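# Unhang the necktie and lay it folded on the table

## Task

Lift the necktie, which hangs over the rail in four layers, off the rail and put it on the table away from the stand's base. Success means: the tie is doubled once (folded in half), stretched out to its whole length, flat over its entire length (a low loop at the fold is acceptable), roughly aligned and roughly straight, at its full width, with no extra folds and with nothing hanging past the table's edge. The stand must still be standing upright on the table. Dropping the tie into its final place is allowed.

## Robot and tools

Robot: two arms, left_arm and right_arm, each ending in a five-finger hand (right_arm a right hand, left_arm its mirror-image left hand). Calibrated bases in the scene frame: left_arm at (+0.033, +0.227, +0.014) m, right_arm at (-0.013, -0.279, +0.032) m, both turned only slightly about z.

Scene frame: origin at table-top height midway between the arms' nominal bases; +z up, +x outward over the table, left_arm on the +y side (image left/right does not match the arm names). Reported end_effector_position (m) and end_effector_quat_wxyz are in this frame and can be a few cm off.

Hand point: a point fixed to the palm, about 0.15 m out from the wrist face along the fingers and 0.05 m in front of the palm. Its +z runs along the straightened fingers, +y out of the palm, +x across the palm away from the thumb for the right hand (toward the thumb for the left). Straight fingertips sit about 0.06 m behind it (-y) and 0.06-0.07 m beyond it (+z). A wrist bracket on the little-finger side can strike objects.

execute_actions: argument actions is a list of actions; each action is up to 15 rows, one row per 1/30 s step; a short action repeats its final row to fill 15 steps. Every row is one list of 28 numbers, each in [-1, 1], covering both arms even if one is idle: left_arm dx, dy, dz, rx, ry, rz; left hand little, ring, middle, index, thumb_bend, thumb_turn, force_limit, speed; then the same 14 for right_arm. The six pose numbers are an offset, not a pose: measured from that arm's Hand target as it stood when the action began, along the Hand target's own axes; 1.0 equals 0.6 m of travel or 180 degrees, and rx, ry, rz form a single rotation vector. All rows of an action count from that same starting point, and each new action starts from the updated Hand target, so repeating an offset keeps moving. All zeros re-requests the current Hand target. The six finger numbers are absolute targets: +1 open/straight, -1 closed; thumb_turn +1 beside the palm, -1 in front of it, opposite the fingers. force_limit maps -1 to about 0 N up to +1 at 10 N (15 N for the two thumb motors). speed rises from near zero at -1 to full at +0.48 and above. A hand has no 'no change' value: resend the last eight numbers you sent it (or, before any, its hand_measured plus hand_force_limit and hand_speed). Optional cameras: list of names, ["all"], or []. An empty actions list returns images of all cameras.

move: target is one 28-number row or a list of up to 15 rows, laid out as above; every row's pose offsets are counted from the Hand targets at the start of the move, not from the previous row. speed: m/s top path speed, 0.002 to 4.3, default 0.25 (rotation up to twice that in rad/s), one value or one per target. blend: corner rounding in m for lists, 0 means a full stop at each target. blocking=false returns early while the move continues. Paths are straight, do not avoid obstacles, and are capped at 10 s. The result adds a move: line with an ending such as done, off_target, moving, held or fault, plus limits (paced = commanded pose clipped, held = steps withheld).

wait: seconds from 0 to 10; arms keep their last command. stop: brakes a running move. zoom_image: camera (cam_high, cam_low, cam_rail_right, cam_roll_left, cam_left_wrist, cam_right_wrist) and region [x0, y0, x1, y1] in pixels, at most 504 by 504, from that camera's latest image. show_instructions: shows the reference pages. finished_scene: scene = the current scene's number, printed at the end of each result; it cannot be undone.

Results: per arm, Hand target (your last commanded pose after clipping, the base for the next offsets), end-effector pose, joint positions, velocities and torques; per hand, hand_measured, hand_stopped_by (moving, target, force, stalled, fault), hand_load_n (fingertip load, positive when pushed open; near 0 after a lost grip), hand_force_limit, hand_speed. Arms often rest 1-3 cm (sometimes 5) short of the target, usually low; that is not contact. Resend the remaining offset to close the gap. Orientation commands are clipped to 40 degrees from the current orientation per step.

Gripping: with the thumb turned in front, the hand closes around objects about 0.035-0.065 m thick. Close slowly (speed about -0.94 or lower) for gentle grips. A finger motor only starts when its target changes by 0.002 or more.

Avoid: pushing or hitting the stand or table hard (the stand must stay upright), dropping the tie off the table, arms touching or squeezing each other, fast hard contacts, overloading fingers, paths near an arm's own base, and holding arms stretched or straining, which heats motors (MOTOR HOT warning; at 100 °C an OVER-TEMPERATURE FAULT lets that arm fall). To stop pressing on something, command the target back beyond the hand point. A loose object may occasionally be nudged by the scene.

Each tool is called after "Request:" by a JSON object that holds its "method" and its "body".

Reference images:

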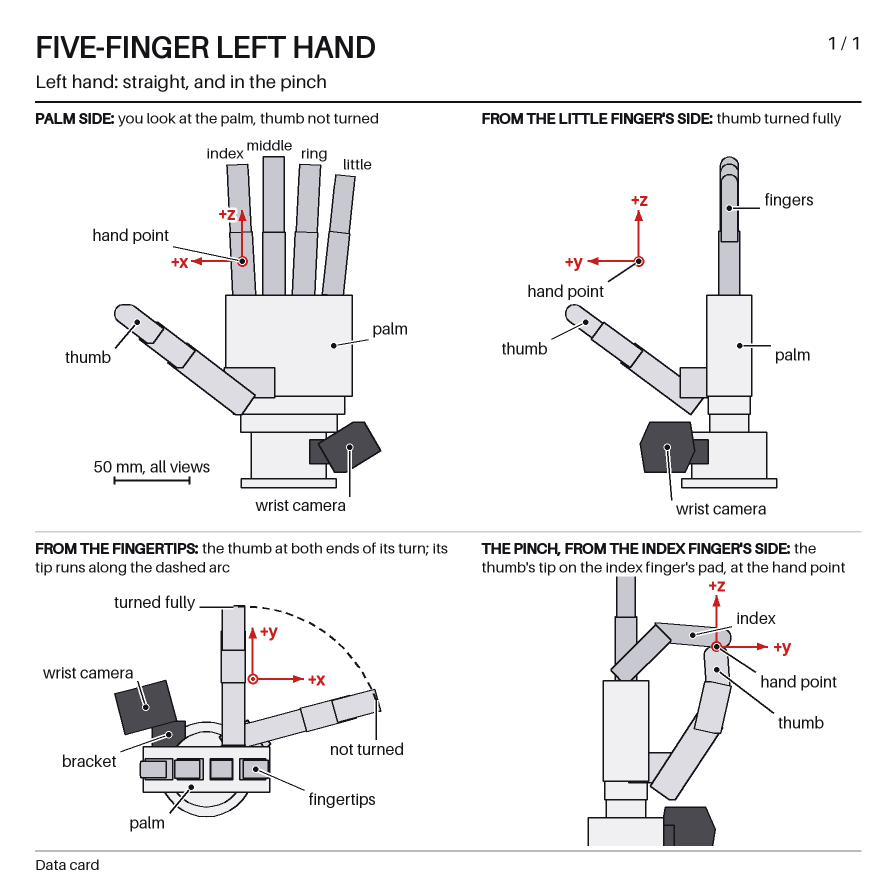

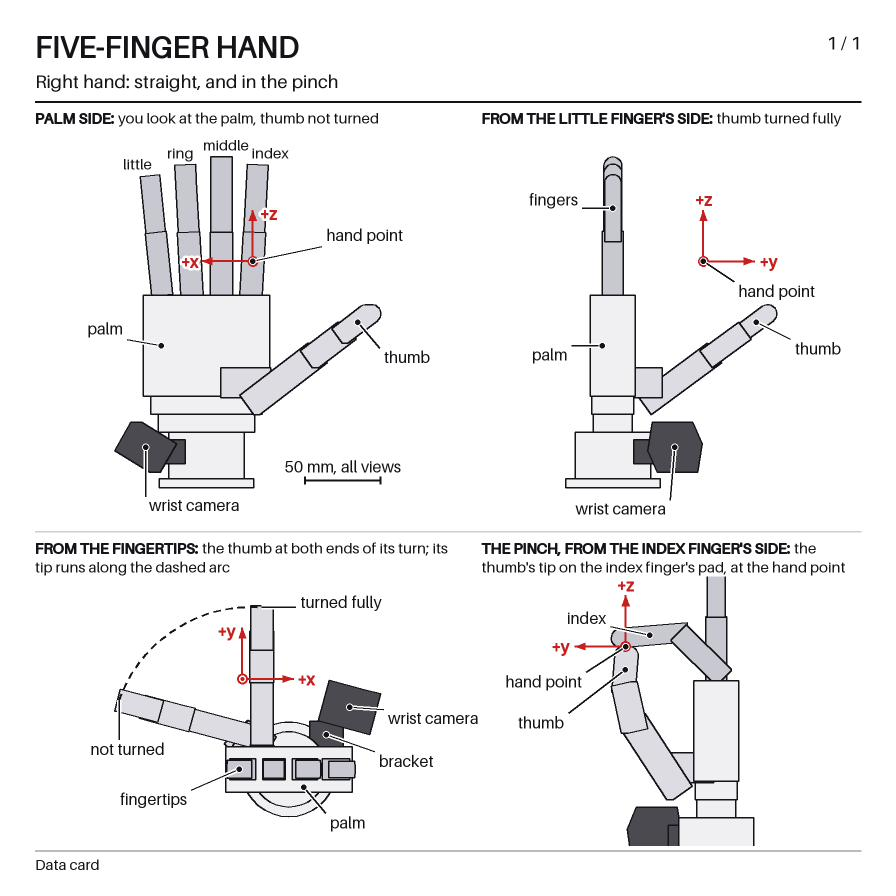

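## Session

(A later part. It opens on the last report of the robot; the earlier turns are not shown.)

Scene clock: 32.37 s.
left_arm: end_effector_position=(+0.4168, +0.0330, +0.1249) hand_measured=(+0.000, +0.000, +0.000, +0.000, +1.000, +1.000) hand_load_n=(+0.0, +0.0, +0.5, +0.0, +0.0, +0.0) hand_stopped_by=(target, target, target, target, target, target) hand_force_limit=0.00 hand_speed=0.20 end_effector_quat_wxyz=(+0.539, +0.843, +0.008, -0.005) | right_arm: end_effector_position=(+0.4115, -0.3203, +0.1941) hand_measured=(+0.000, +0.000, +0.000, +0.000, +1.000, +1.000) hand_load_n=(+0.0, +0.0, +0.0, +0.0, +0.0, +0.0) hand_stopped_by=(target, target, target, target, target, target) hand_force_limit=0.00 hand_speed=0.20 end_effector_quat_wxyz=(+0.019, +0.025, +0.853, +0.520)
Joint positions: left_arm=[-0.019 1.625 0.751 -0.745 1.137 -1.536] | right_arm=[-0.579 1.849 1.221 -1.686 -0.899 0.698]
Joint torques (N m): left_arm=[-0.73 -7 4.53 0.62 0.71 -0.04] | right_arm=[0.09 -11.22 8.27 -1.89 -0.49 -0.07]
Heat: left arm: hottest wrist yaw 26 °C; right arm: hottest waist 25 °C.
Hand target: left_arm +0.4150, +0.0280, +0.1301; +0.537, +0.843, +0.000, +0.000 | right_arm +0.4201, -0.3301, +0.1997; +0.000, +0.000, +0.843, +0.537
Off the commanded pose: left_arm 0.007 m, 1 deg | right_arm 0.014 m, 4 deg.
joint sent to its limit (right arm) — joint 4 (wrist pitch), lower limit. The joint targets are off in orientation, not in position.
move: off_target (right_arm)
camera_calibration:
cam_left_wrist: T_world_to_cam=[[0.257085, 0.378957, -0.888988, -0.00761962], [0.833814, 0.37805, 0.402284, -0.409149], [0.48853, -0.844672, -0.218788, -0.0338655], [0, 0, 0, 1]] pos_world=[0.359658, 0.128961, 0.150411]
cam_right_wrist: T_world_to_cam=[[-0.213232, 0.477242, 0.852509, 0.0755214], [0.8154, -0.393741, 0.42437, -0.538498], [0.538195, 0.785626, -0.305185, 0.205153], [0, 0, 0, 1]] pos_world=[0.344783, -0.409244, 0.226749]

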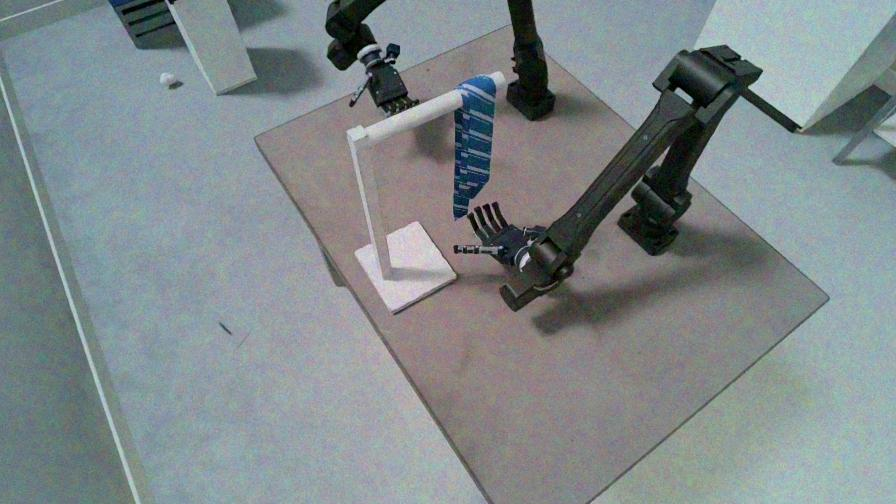

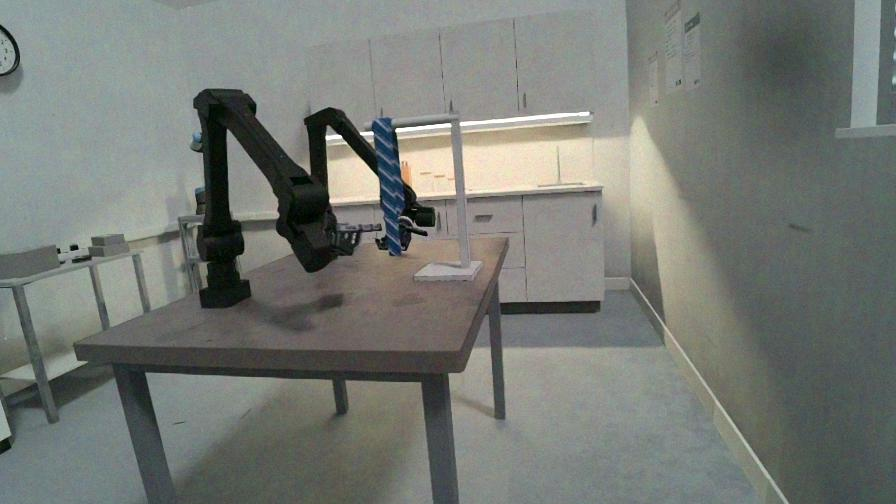

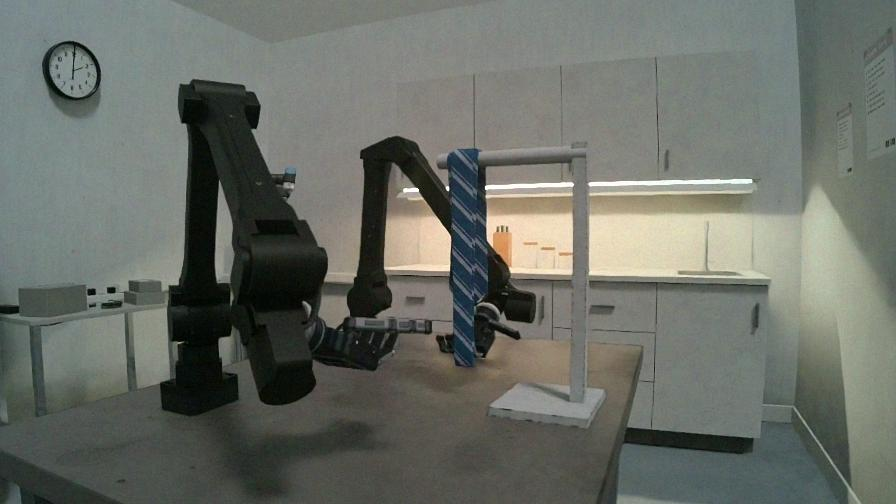

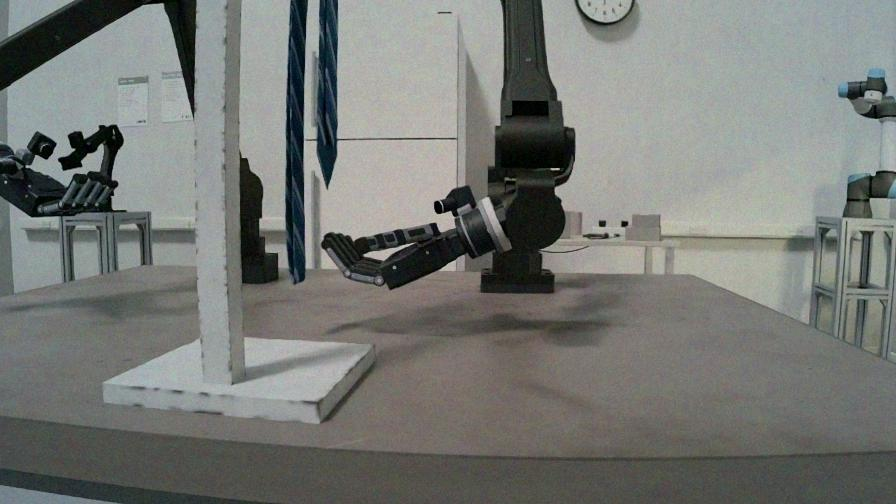

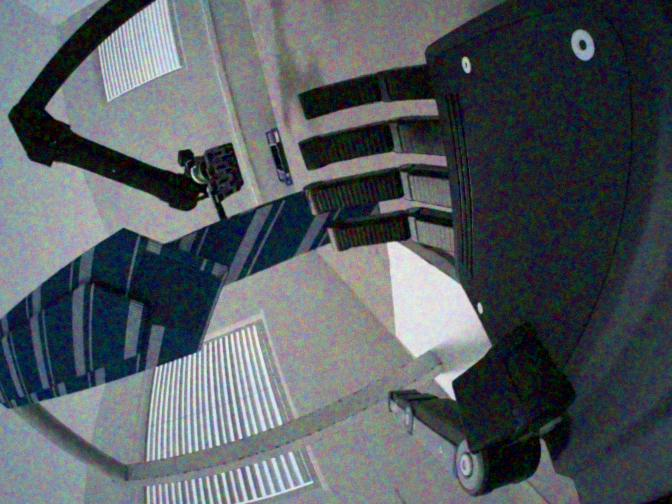

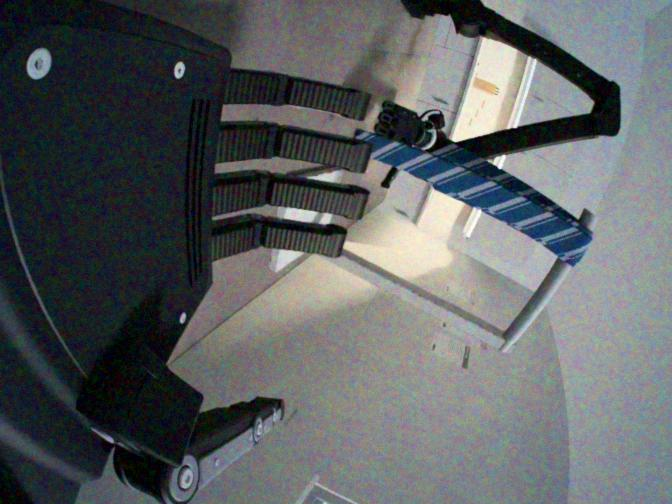

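Request:
{"method": "move", "body": {"target": [0,0.0278,0.0202,0,0,0,0,0,0,0,1,1,0,0.2,0,0,0,0,0,0,0,0,0,0,1,1,0,0.2], "speed": 0.1, "cameras": ["cam_roll_left","cam_rail_right"]}}

Request:
{"method": "zoom_image", "body": {"camera": "cam_roll_left", "region": [270, 150, 400, 300]}}

Request:
{"method": "zoom_image", "body": {"camera": "cam_rail_right", "region": [420, 250, 550, 380]}}

Scene clock: 35.10 s.
left_arm: end_effector_position=(+0.4168, +0.0147, +0.1345) hand_measured=(+0.000, +0.000, +0.000, +0.000, +1.000, +1.000) hand_load_n=(+0.0, +0.0, +0.0, +0.0, +0.0, +0.0) hand_stopped_by=(target, target, target, target, target, target) hand_force_limit=0.00 hand_speed=0.20 end_effector_quat_wxyz=(+0.538, +0.843, +0.008, -0.006) | right_arm: end_effector_position=(+0.4115, -0.3203, +0.1941) hand_measured=(+0.000, +0.000, +0.000, +0.000, +1.000, +1.000) hand_load_n=(+0.5, +0.0, +0.0, +0.0, +0.0, +0.0) hand_stopped_by=(target, target, target, target, target, target) hand_force_limit=0.00 hand_speed=0.20 end_effector_quat_wxyz=(+0.019, +0.025, +0.853, +0.520)
Joint positions: left_arm=[-0.071 1.584 0.736 -0.663 1.135 -1.657] | right_arm=[-0.579 1.849 1.221 -1.686 -0.899 0.698]
Joint torques (N m): left_arm=[-1.32 -6.59 4.83 0.72 0.69 -0.03] | right_arm=[-0.32 -10.93 8.35 -1.91 -0.47 -0.15]
Heat: left arm: hottest wrist yaw 26 °C; right arm: hottest waist 25 °C.
Hand target: left_arm +0.4149, +0.0100, +0.1401; +0.537, +0.843, +0.000, +0.000 | right_arm +0.4201, -0.3301, +0.1997; +0.000, +0.000, +0.843, +0.537
Off the commanded pose: left_arm 0.008 m, 1 deg | right_arm 0.014 m, 4 deg.
joint sent to its limit (right arm) — joint 4 (wrist pitch), lower limit. The joint targets are off in orientation, not in position.
move: off_target (right_arm)
Images, in order (width x height): cam_rail_right 896x504, cam_roll_left 896x504.

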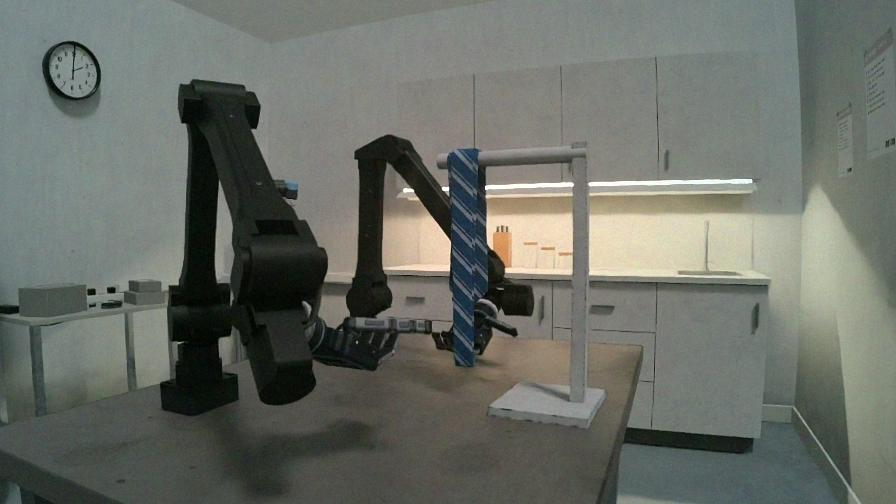

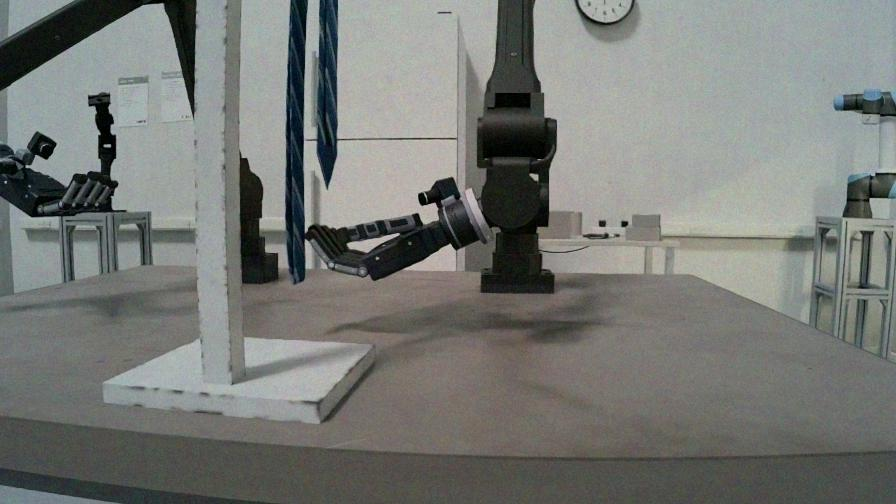

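Scaled by 3.360 from the camera's 896x504 image, which has a finer 1280x720 frame.

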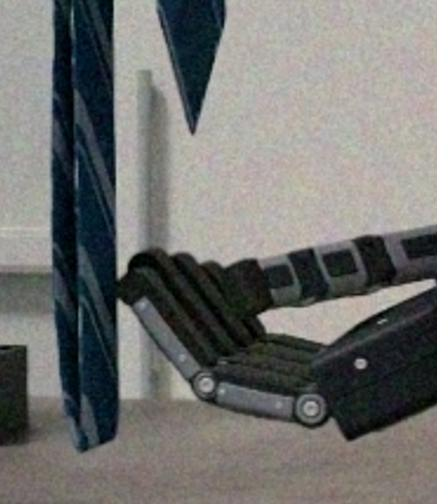

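Scaled by 3.877 from the camera's 896x504 image, which has a finer 1280x720 frame.

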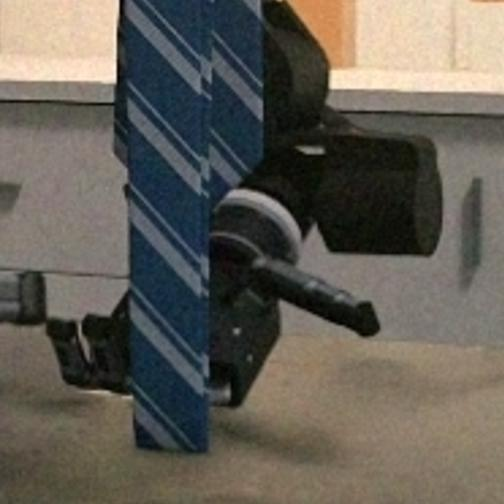

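Request:
{"method": "move", "body": {"target": [0,0.151,-0.0705,0,0,0,0,0,0,0,1,1,0,0.2,0,0,0,0,0,0,0,0,0,0,1,1,0,0.2], "speed": 0.1, "cameras": ["cam_roll_left","cam_rail_right","cam_left_wrist","cam_high"]}}

Request:
{"method": "zoom_image", "body": {"camera": "cam_roll_left", "region": [270, 80, 400, 230]}}

Request:
{"method": "zoom_image", "body": {"camera": "cam_high", "region": [430, 120, 560, 270]}}

Scene clock: 37.40 s.
left_arm: end_effector_position=(+0.4036, +0.0152, +0.2196) hand_measured=(+0.000, +0.000, +0.000, +0.000, +1.000, +1.000) hand_load_n=(+0.5, +0.0, +0.0, +0.0, +0.0, +0.0) hand_stopped_by=(target, target, target, target, target, target) hand_force_limit=0.00 hand_speed=0.20 end_effector_quat_wxyz=(+0.537, +0.843, +0.018, -0.017) | right_arm: end_effector_position=(+0.4115, -0.3203, +0.1941) hand_measured=(+0.000, +0.000, +0.000, +0.000, +1.000, +1.000) hand_load_n=(+0.0, +0.0, +0.0, +0.0, +0.0, +0.0) hand_stopped_by=(target, target, target, target, target, target) hand_force_limit=0.00 hand_speed=0.20 end_effector_quat_wxyz=(+0.019, +0.025, +0.853, +0.520)
Joint positions: left_arm=[-0.071 1.374 0.802 -0.957 1.135 -1.669] | right_arm=[-0.579 1.849 1.221 -1.686 -0.899 0.698]
Joint torques (N m): left_arm=[-1.14 -4.25 9.92 -0.14 0.73 0.09] | right_arm=[-0.62 -11.22 8.1 -1.85 -0.44 -0.03]
Heat: left arm: hottest wrist yaw 27 °C; right arm: hottest waist 25 °C.
Hand target: left_arm +0.4149, +0.0100, +0.2401; +0.537, +0.843, +0.000, +0.000 | right_arm +0.4201, -0.3301, +0.1997; +0.000, +0.000, +0.843, +0.537
Off the commanded pose: left_arm 0.024 m, 3 deg | right_arm 0.014 m, 4 deg.
joint sent to its limit (right arm) — joint 4 (wrist pitch), lower limit. The joint targets are off in orientation, not in position.
move: off_target (left_arm, right_arm)
camera_calibration:
cam_left_wrist: T_world_to_cam=[[0.227477, 0.382306, -0.895598, 0.100023], [0.844468, 0.380526, 0.376926, -0.428348], [0.4849, -0.842046, -0.236285, -0.0163739], [0, 0, 0, 1]] pos_world=[0.346913, 0.110971, 0.247167]
Images, in order (width x height): cam_high 896x504, cam_rail_right 896x504, cam_roll_left 896x504, cam_left_wrist 672x504.

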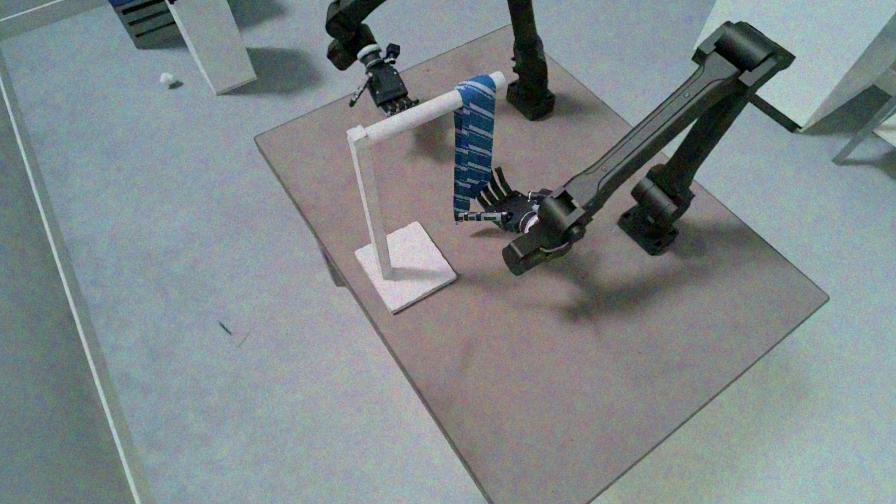

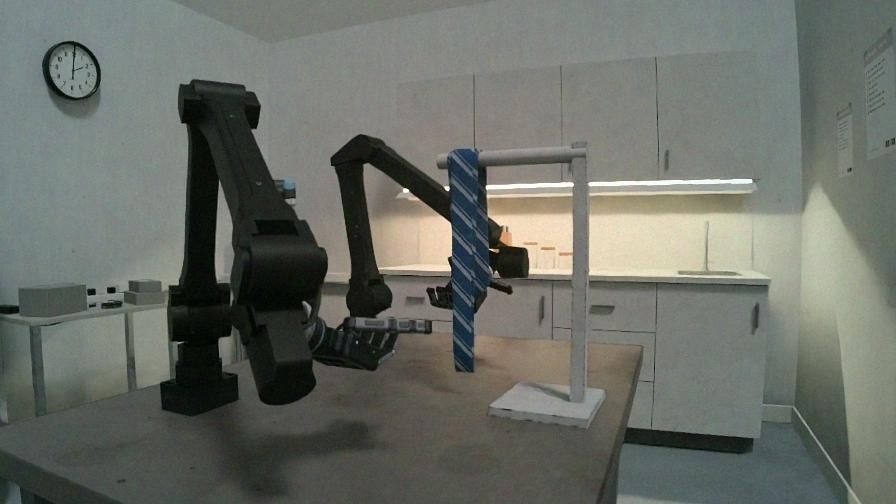

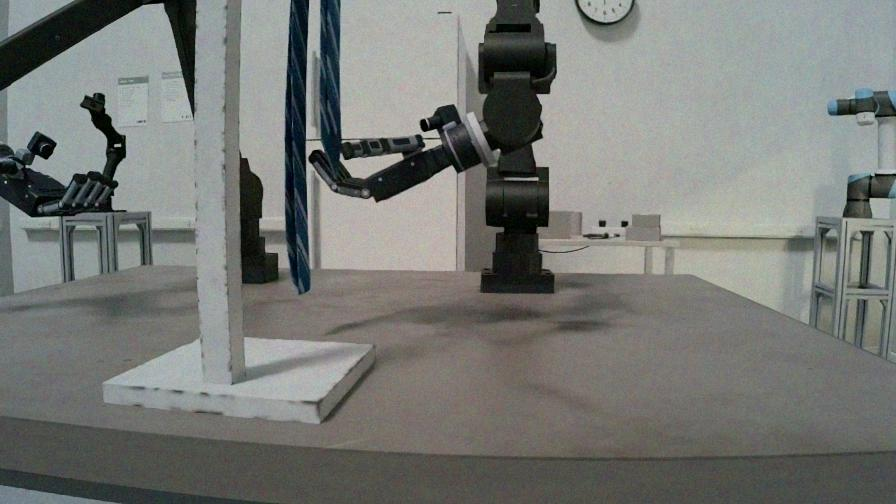

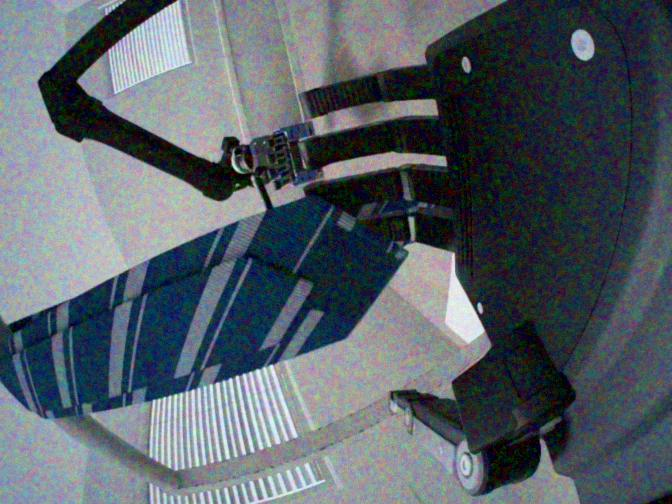

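Scaled by 3.360 from the camera's 896x504 image, which has a finer 1280x720 frame.

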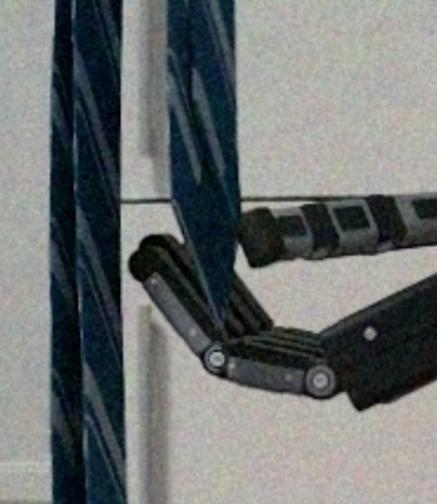

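Scaled by 3.360 from the camera's 896x504 image, which has a finer 1280x720 frame.

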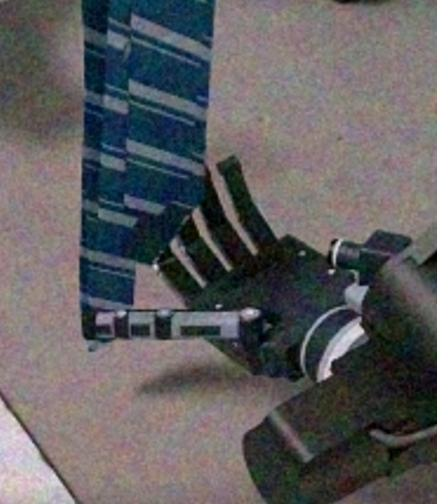

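Request:
{"method": "move", "body": {"target": [0.0333,0.047,-0.0255,0,0,0,0,0,0,0,1,1,0,0.2,0,0,0,0,0,0,0,0,0,0,1,1,0,0.2], "speed": 0.1, "cameras": ["cam_roll_left","cam_rail_right","cam_left_wrist","cam_high"]}}

Request:
{"method": "zoom_image", "body": {"camera": "cam_roll_left", "region": [270, 80, 400, 230]}}

Request:
{"method": "zoom_image", "body": {"camera": "cam_left_wrist", "region": [200, 160, 500, 360]}}

Scene clock: 39.00 s.
left_arm: end_effector_position=(+0.4222, +0.0146, +0.2539) hand_measured=(+0.000, +0.000, +0.000, +0.000, +1.000, +1.000) hand_load_n=(+0.0, +0.0, +0.0, +0.0, +0.0, +0.0) hand_stopped_by=(target, target, target, target, target, target) hand_force_limit=0.00 hand_speed=0.20 end_effector_quat_wxyz=(+0.537, +0.843, +0.016, -0.018) | right_arm: end_effector_position=(+0.4115, -0.3203, +0.1941) hand_measured=(+0.000, +0.000, +0.000, +0.000, +1.000, +1.000) hand_load_n=(+0.0, +0.5, +0.0, +0.0, +0.0, +0.0) hand_stopped_by=(target, target, target, target, target, target) hand_force_limit=0.00 hand_speed=0.20 end_effector_quat_wxyz=(+0.019, +0.025, +0.853, +0.520)
Joint positions: left_arm=[-0.071 1.374 0.905 -1.066 1.135 -1.661] | right_arm=[-0.579 1.849 1.221 -1.686 -0.899 0.698]
Joint torques (N m): left_arm=[0.03 -4.01 10.44 -0.23 0.74 0.18] | right_arm=[-0.26 -11.22 8.44 -1.87 -0.47 -0.11]
Heat: left arm: hottest wrist yaw 27 °C; right arm: hottest waist 25 °C.
Hand target: left_arm +0.4349, +0.0119, +0.2722; +0.537, +0.843, +0.000, +0.000 | right_arm +0.4201, -0.3301, +0.1997; +0.000, +0.000, +0.843, +0.537
Off the commanded pose: left_arm 0.022 m, 3 deg | right_arm 0.014 m, 4 deg.
joint sent to its limit (right arm) — joint 4 (wrist pitch), lower limit. The joint targets are off in orientation, not in position.
move: off_target (left_arm, right_arm)
camera_calibration:
cam_left_wrist: T_world_to_cam=[[0.230138, 0.381687, -0.895182, 0.125549], [0.845175, 0.377601, 0.378283, -0.457236], [0.482407, -0.843643, -0.235692, -0.0169094], [0, 0, 0, 1]] pos_world=[0.365708, 0.110467, 0.281368]
Images, in order (width x height): cam_high 896x504, cam_rail_right 896x504, cam_roll_left 896x504, cam_left_wrist 672x504.

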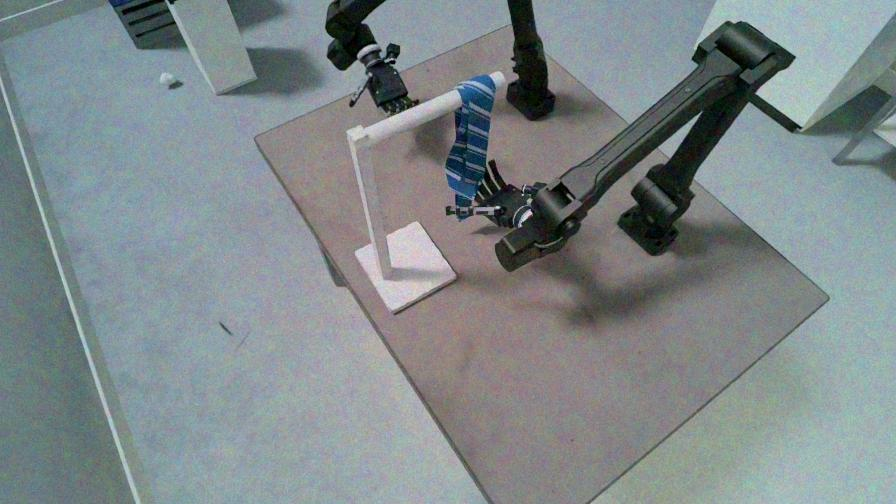

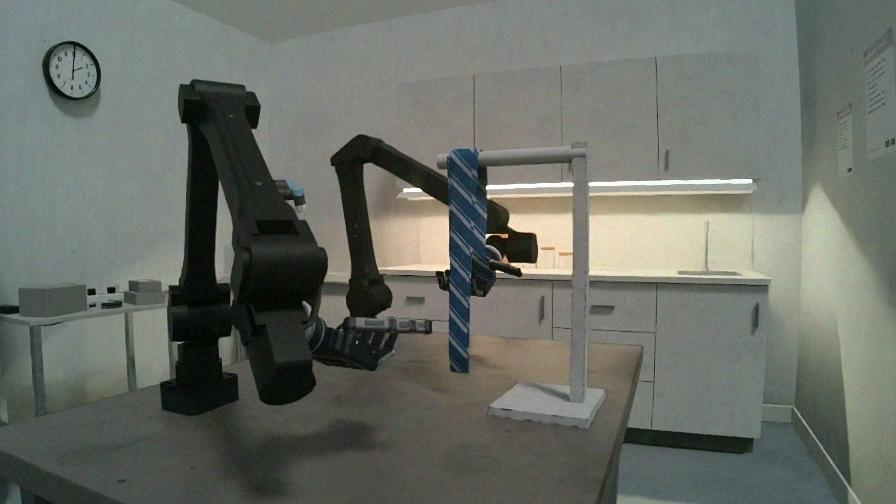

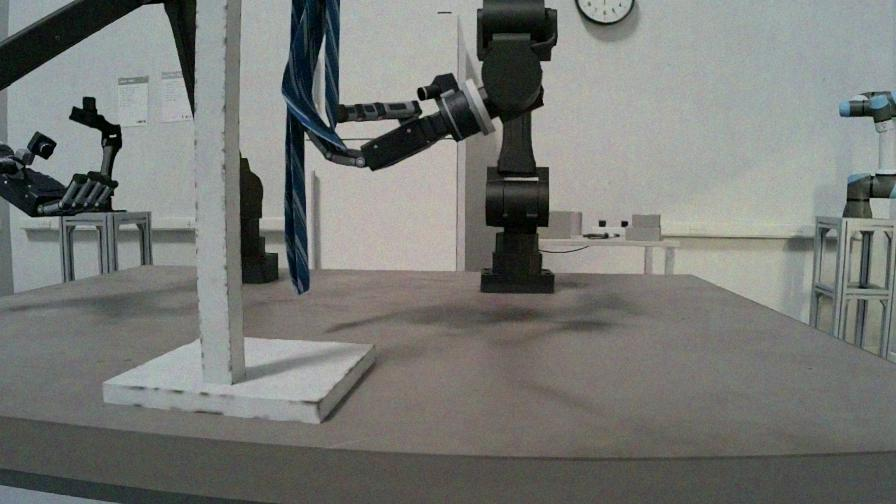

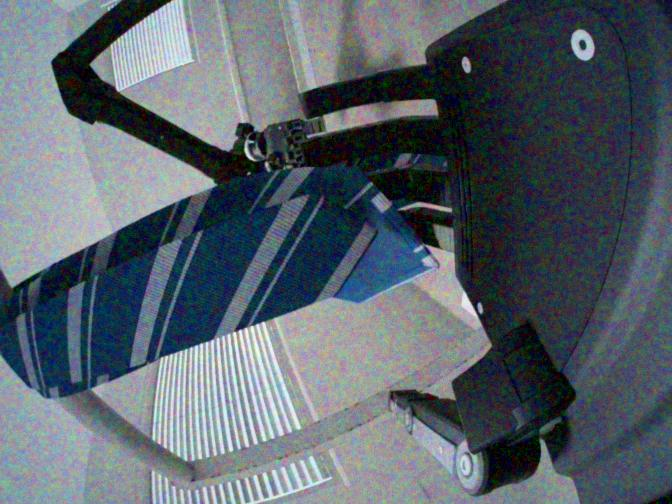

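Scaled by 3.360 from the camera's 896x504 image, which has a finer 1280x720 frame.

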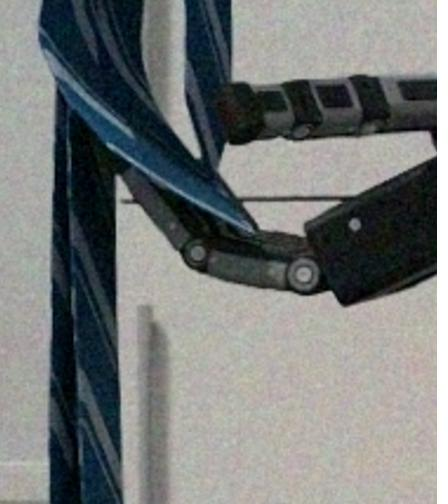

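Scaled by 1.680 from the camera's 672x504 image, which has a finer 960x720 frame.

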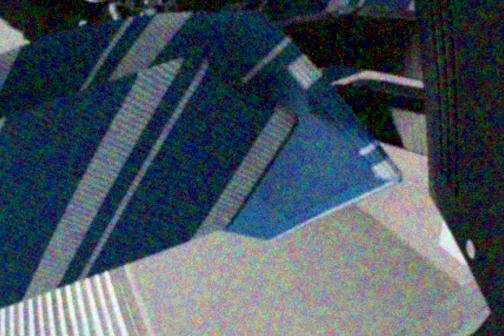

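Request:
{"method": "move", "body": {"target": [0,0,0,0,0,0,0,0,0,0,1,-1,0,0.0,0,0,0,0,0,0,0,0,0,0,1,1,0,0.2], "speed": 0.1, "cameras": ["cam_roll_left","cam_left_wrist"]}}

Request:
{"method": "zoom_image", "body": {"camera": "cam_roll_left", "region": [270, 80, 400, 230]}}

Scene clock: 41.33 s.
left_arm: end_effector_position=(+0.4220, +0.0145, +0.2539) hand_measured=(+0.000, +0.000, +0.000, +0.000, +1.000, -1.000) hand_load_n=(+0.0, +0.0, +0.0, +0.0, +0.0, +0.0) hand_stopped_by=(target, target, target, target, target, target) hand_force_limit=0.00 hand_speed=0.00 end_effector_quat_wxyz=(+0.537, +0.843, +0.016, -0.017) | right_arm: end_effector_position=(+0.4115, -0.3203, +0.1941) hand_measured=(+0.000, +0.000, +0.000, +0.000, +1.000, +1.000) hand_load_n=(+0.0, +0.5, +0.0, +0.0, +0.0, +0.0) hand_stopped_by=(target, target, target, target, target, target) hand_force_limit=0.00 hand_speed=0.20 end_effector_quat_wxyz=(+0.019, +0.025, +0.853, +0.520)
Joint positions: left_arm=[-0.071 1.374 0.905 -1.067 1.135 -1.659] | right_arm=[-0.579 1.849 1.221 -1.686 -0.899 0.698]
Joint torques (N m): left_arm=[-0.32 -4.25 10.48 -0.17 0.73 0.11] | right_arm=[-0.21 -11.16 8.16 -1.84 -0.44 -0.08]
Heat: left arm: hottest wrist yaw 27 °C; right arm: hottest elbow 26 °C.
Hand target: left_arm +0.4349, +0.0119, +0.2722; +0.537, +0.843, +0.000, +0.000 | right_arm +0.4201, -0.3301, +0.1997; +0.000, +0.000, +0.843, +0.537
Off the commanded pose: left_arm 0.023 m, 3 deg | right_arm 0.014 m, 4 deg.
joint sent to its limit (right arm) — joint 4 (wrist pitch), lower limit. The joint targets are off in orientation, not in position.
move: off_target (left_arm, right_arm)
camera_calibration:
cam_left_wrist: T_world_to_cam=[[0.232019, 0.381381, -0.894827, 0.12482], [0.844891, 0.376833, 0.37968, -0.457357], [0.482003, -0.844124, -0.234793, -0.0169143], [0, 0, 0, 1]] pos_world=[0.365609, 0.110466, 0.28137]
Images, in order (width x height): cam_roll_left 896x504, cam_left_wrist 672x504.

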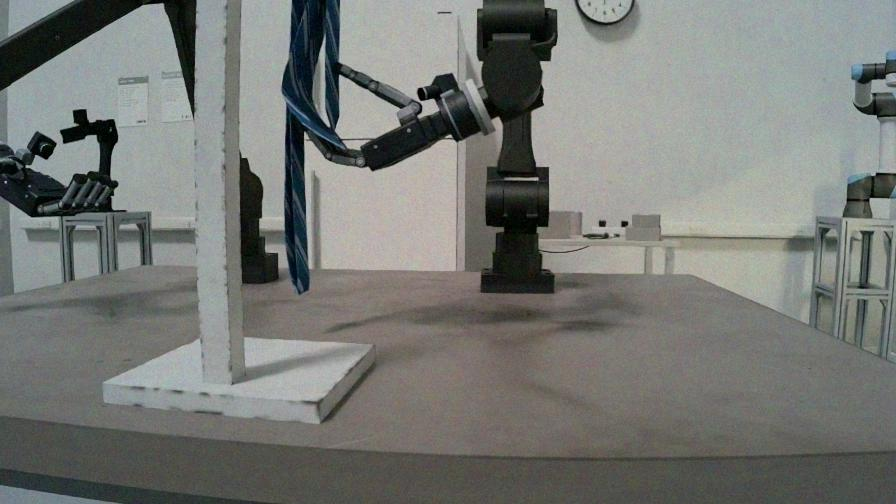

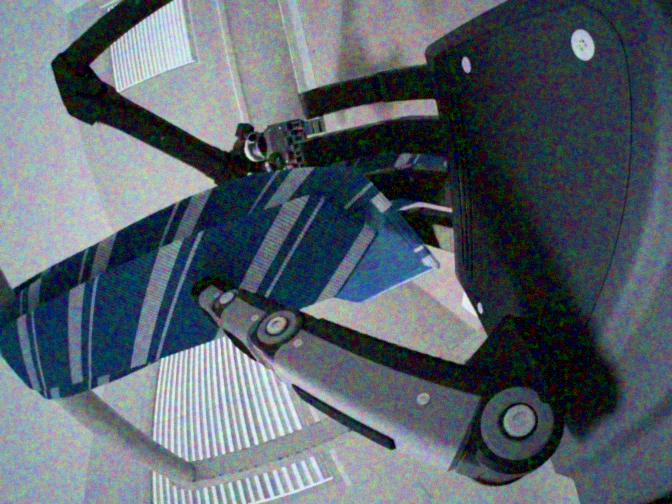

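Scaled by 3.360 from the camera's 896x504 image, which has a finer 1280x720 frame.

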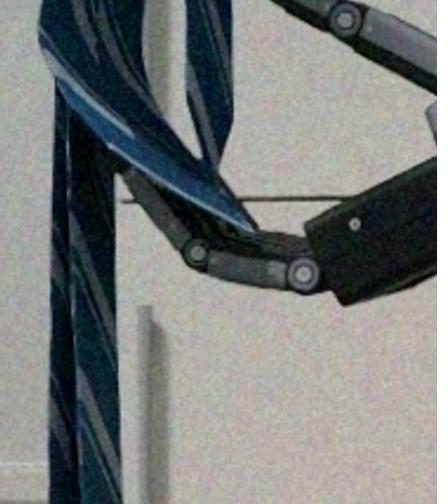

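Request:
{"method": "move", "body": {"target": [0,0,0,0,0,0,0,0,-0.15,-0.15,0.1,-1,0,0.0,0,0,0,0,0,0,0,0,0,0,1,1,0,0.2], "speed": 0.1, "cameras": ["cam_roll_left","cam_left_wrist"]}}

Request:
{"method": "zoom_image", "body": {"camera": "cam_roll_left", "region": [270, 80, 400, 230]}}

Request:
{"method": "zoom_image", "body": {"camera": "cam_left_wrist", "region": [160, 140, 510, 380]}}

Scene clock: 42.47 s.
left_arm: end_effector_position=(+0.4220, +0.0145, +0.2539) hand_measured=(+0.000, +0.000, -0.150, -0.150, +0.100, -1.000) hand_load_n=(+0.0, +0.0, +0.0, +0.0, +0.0, +0.0) hand_stopped_by=(target, target, target, target, target, target) hand_force_limit=0.00 hand_speed=0.00 end_effector_quat_wxyz=(+0.537, +0.843, +0.016, -0.017) | right_arm: end_effector_position=(+0.4115, -0.3203, +0.1941) hand_measured=(+0.000, +0.000, +0.000, +0.000, +1.000, +1.000) hand_load_n=(+0.0, +0.0, +0.0, +0.5, +0.0, +0.0) hand_stopped_by=(target, target, target, target, target, target) hand_force_limit=0.00 hand_speed=0.20 end_effector_quat_wxyz=(+0.019, +0.025, +0.853, +0.520)
Joint positions: left_arm=[-0.071 1.374 0.905 -1.067 1.135 -1.659] | right_arm=[-0.579 1.849 1.221 -1.686 -0.899 0.698]
Joint torques (N m): left_arm=[-0.21 -4.37 10.52 -0.2 0.74 0.12] | right_arm=[-0.56 -11.11 8.17 -1.83 -0.47 -0.13]
Heat: left arm: hottest elbow 27 °C; right arm: hottest elbow 26 °C.
Hand target: left_arm +0.4349, +0.0119, +0.2722; +0.537, +0.843, +0.000, +0.000 | right_arm +0.4201, -0.3301, +0.1997; +0.000, +0.000, +0.843, +0.537
Off the commanded pose: left_arm 0.022 m, 3 deg | right_arm 0.014 m, 4 deg.
joint sent to its limit (right arm) — joint 4 (wrist pitch), lower limit. The joint targets are off in orientation, not in position.
move: off_target (left_arm, right_arm)
camera_calibration:
cam_left_wrist: T_world_to_cam=[[0.232019, 0.381381, -0.894827, 0.12482], [0.844891, 0.376833, 0.37968, -0.457357], [0.482003, -0.844124, -0.234793, -0.0169143], [0, 0, 0, 1]] pos_world=[0.365609, 0.110466, 0.28137]
Images, in order (width x height): cam_roll_left 896x504, cam_left_wrist 672x504.

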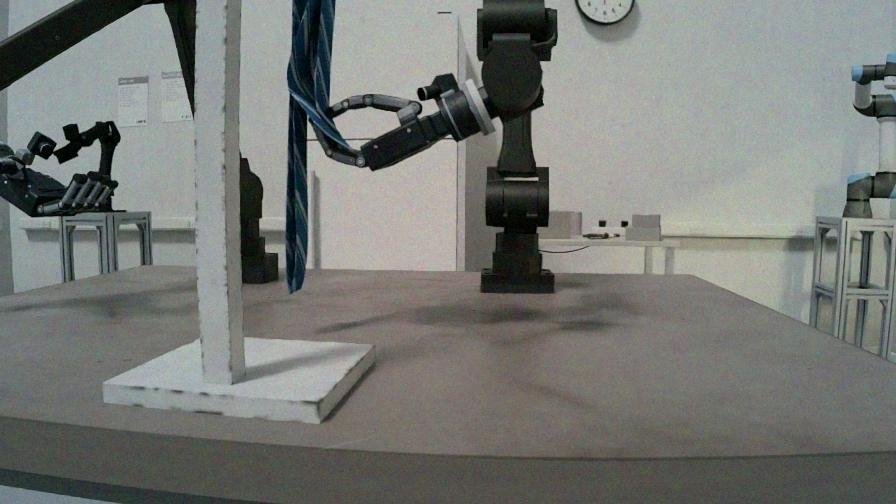

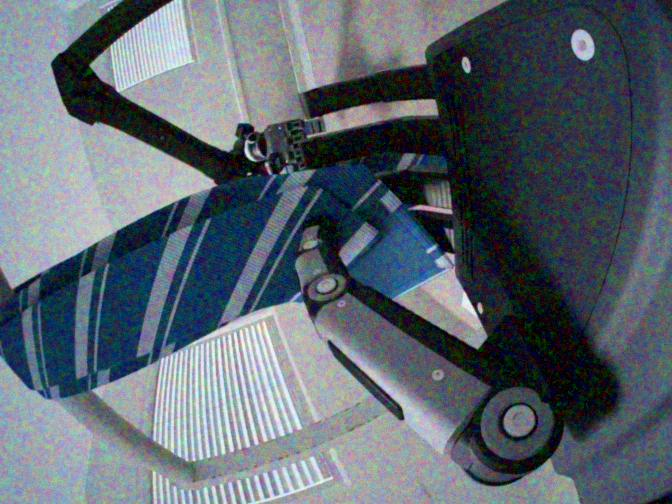

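Scaled by 3.360 from the camera's 896x504 image, which has a finer 1280x720 frame.

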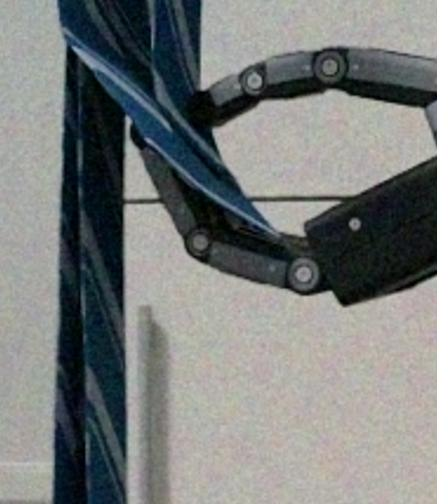

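Scaled by 1.440 from the camera's 672x504 image, which has a finer 960x720 frame.

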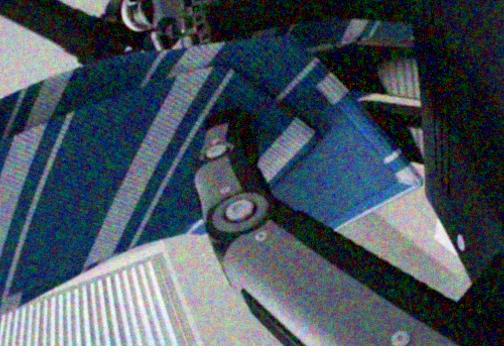

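Request:
{"method": "move", "body": {"target": [0,0,0,0,0,0,0,0,-0.2,-0.2,-0.6,-1,-0.1,-0.6,0,0,0,0,0,0,0,0,0,0,1,1,0,0.2], "speed": 0.1, "cameras": ["cam_roll_left","cam_left_wrist"]}}

Request:
{"method": "zoom_image", "body": {"camera": "cam_roll_left", "region": [270, 80, 400, 230]}}

Request:
{"method": "zoom_image", "body": {"camera": "cam_left_wrist", "region": [160, 140, 510, 380]}}

Scene clock: 43.27 s.
left_arm: end_effector_position=(+0.4220, +0.0145, +0.2539) hand_measured=(+0.000, +0.000, -0.180, -0.196, +0.072, -1.000) hand_load_n=(+0.0, +0.0, +7.5, +7.5, +6.5, +0.0) hand_stopped_by=(target, target, force, force, force, target) hand_force_limit=-0.10 hand_speed=-0.60 end_effector_quat_wxyz=(+0.537, +0.843, +0.016, -0.017) | right_arm: end_effector_position=(+0.4115, -0.3203, +0.1941) hand_measured=(+0.000, +0.000, +0.000, +0.000, +1.000, +1.000) hand_load_n=(+0.0, +0.0, +0.0, +0.0, +0.0, +0.0) hand_stopped_by=(target, target, target, target, target, target) hand_force_limit=0.00 hand_speed=0.20 end_effector_quat_wxyz=(+0.019, +0.025, +0.853, +0.520)
Joint positions: left_arm=[-0.071 1.374 0.905 -1.067 1.135 -1.659] | right_arm=[-0.579 1.849 1.221 -1.686 -0.899 0.698]
Joint torques (N m): left_arm=[-0.26 -4.25 10.58 -0.31 0.73 0.12] | right_arm=[-0.97 -10.75 8.32 -1.96 -0.46 -0.06]
Heat: left arm: hottest elbow 27 °C; right arm: hottest elbow 26 °C.
Hand target: left_arm +0.4349, +0.0119, +0.2722; +0.537, +0.843, +0.000, +0.000 | right_arm +0.4201, -0.3301, +0.1997; +0.000, +0.000, +0.843, +0.537
Off the commanded pose: left_arm 0.023 m, 3 deg | right_arm 0.014 m, 4 deg.
joint sent to its limit (right arm) — joint 4 (wrist pitch), lower limit. The joint targets are off in orientation, not in position.
move: off_target (left_arm, right_arm)
camera_calibration:
cam_left_wrist: T_world_to_cam=[[0.232019, 0.381381, -0.894827, 0.12482], [0.844891, 0.376833, 0.37968, -0.457357], [0.482003, -0.844124, -0.234793, -0.0169143], [0, 0, 0, 1]] pos_world=[0.365609, 0.110466, 0.28137]
Images, in order (width x height): cam_roll_left 896x504, cam_left_wrist 672x504.

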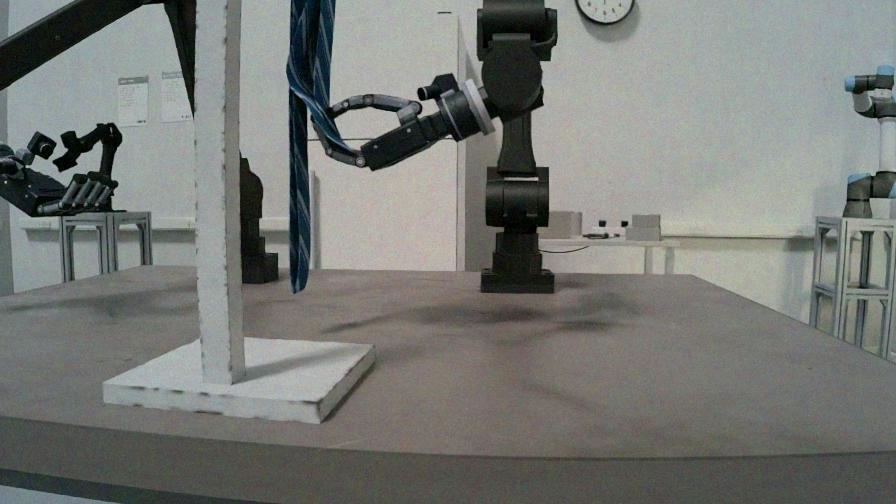

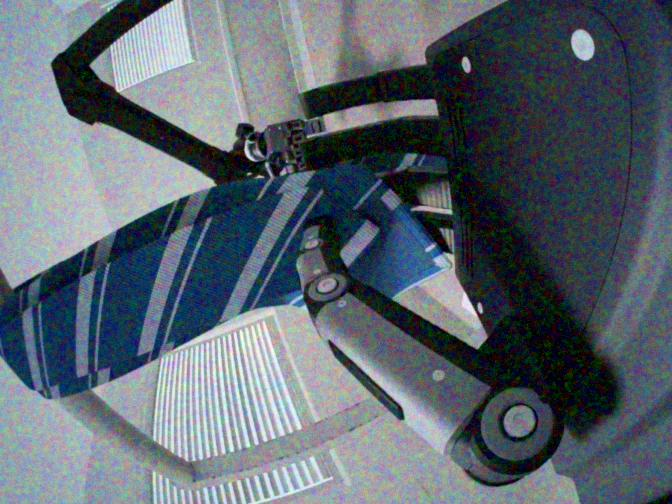

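Scaled by 3.360 from the camera's 896x504 image, which has a finer 1280x720 frame.

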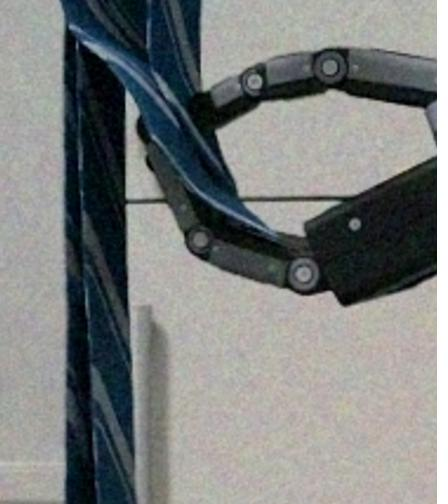

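Scaled by 1.440 from the camera's 672x504 image, which has a finer 960x720 frame.

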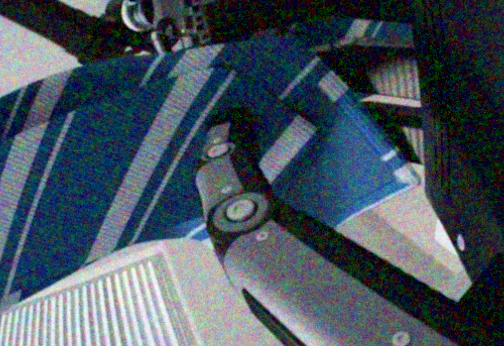

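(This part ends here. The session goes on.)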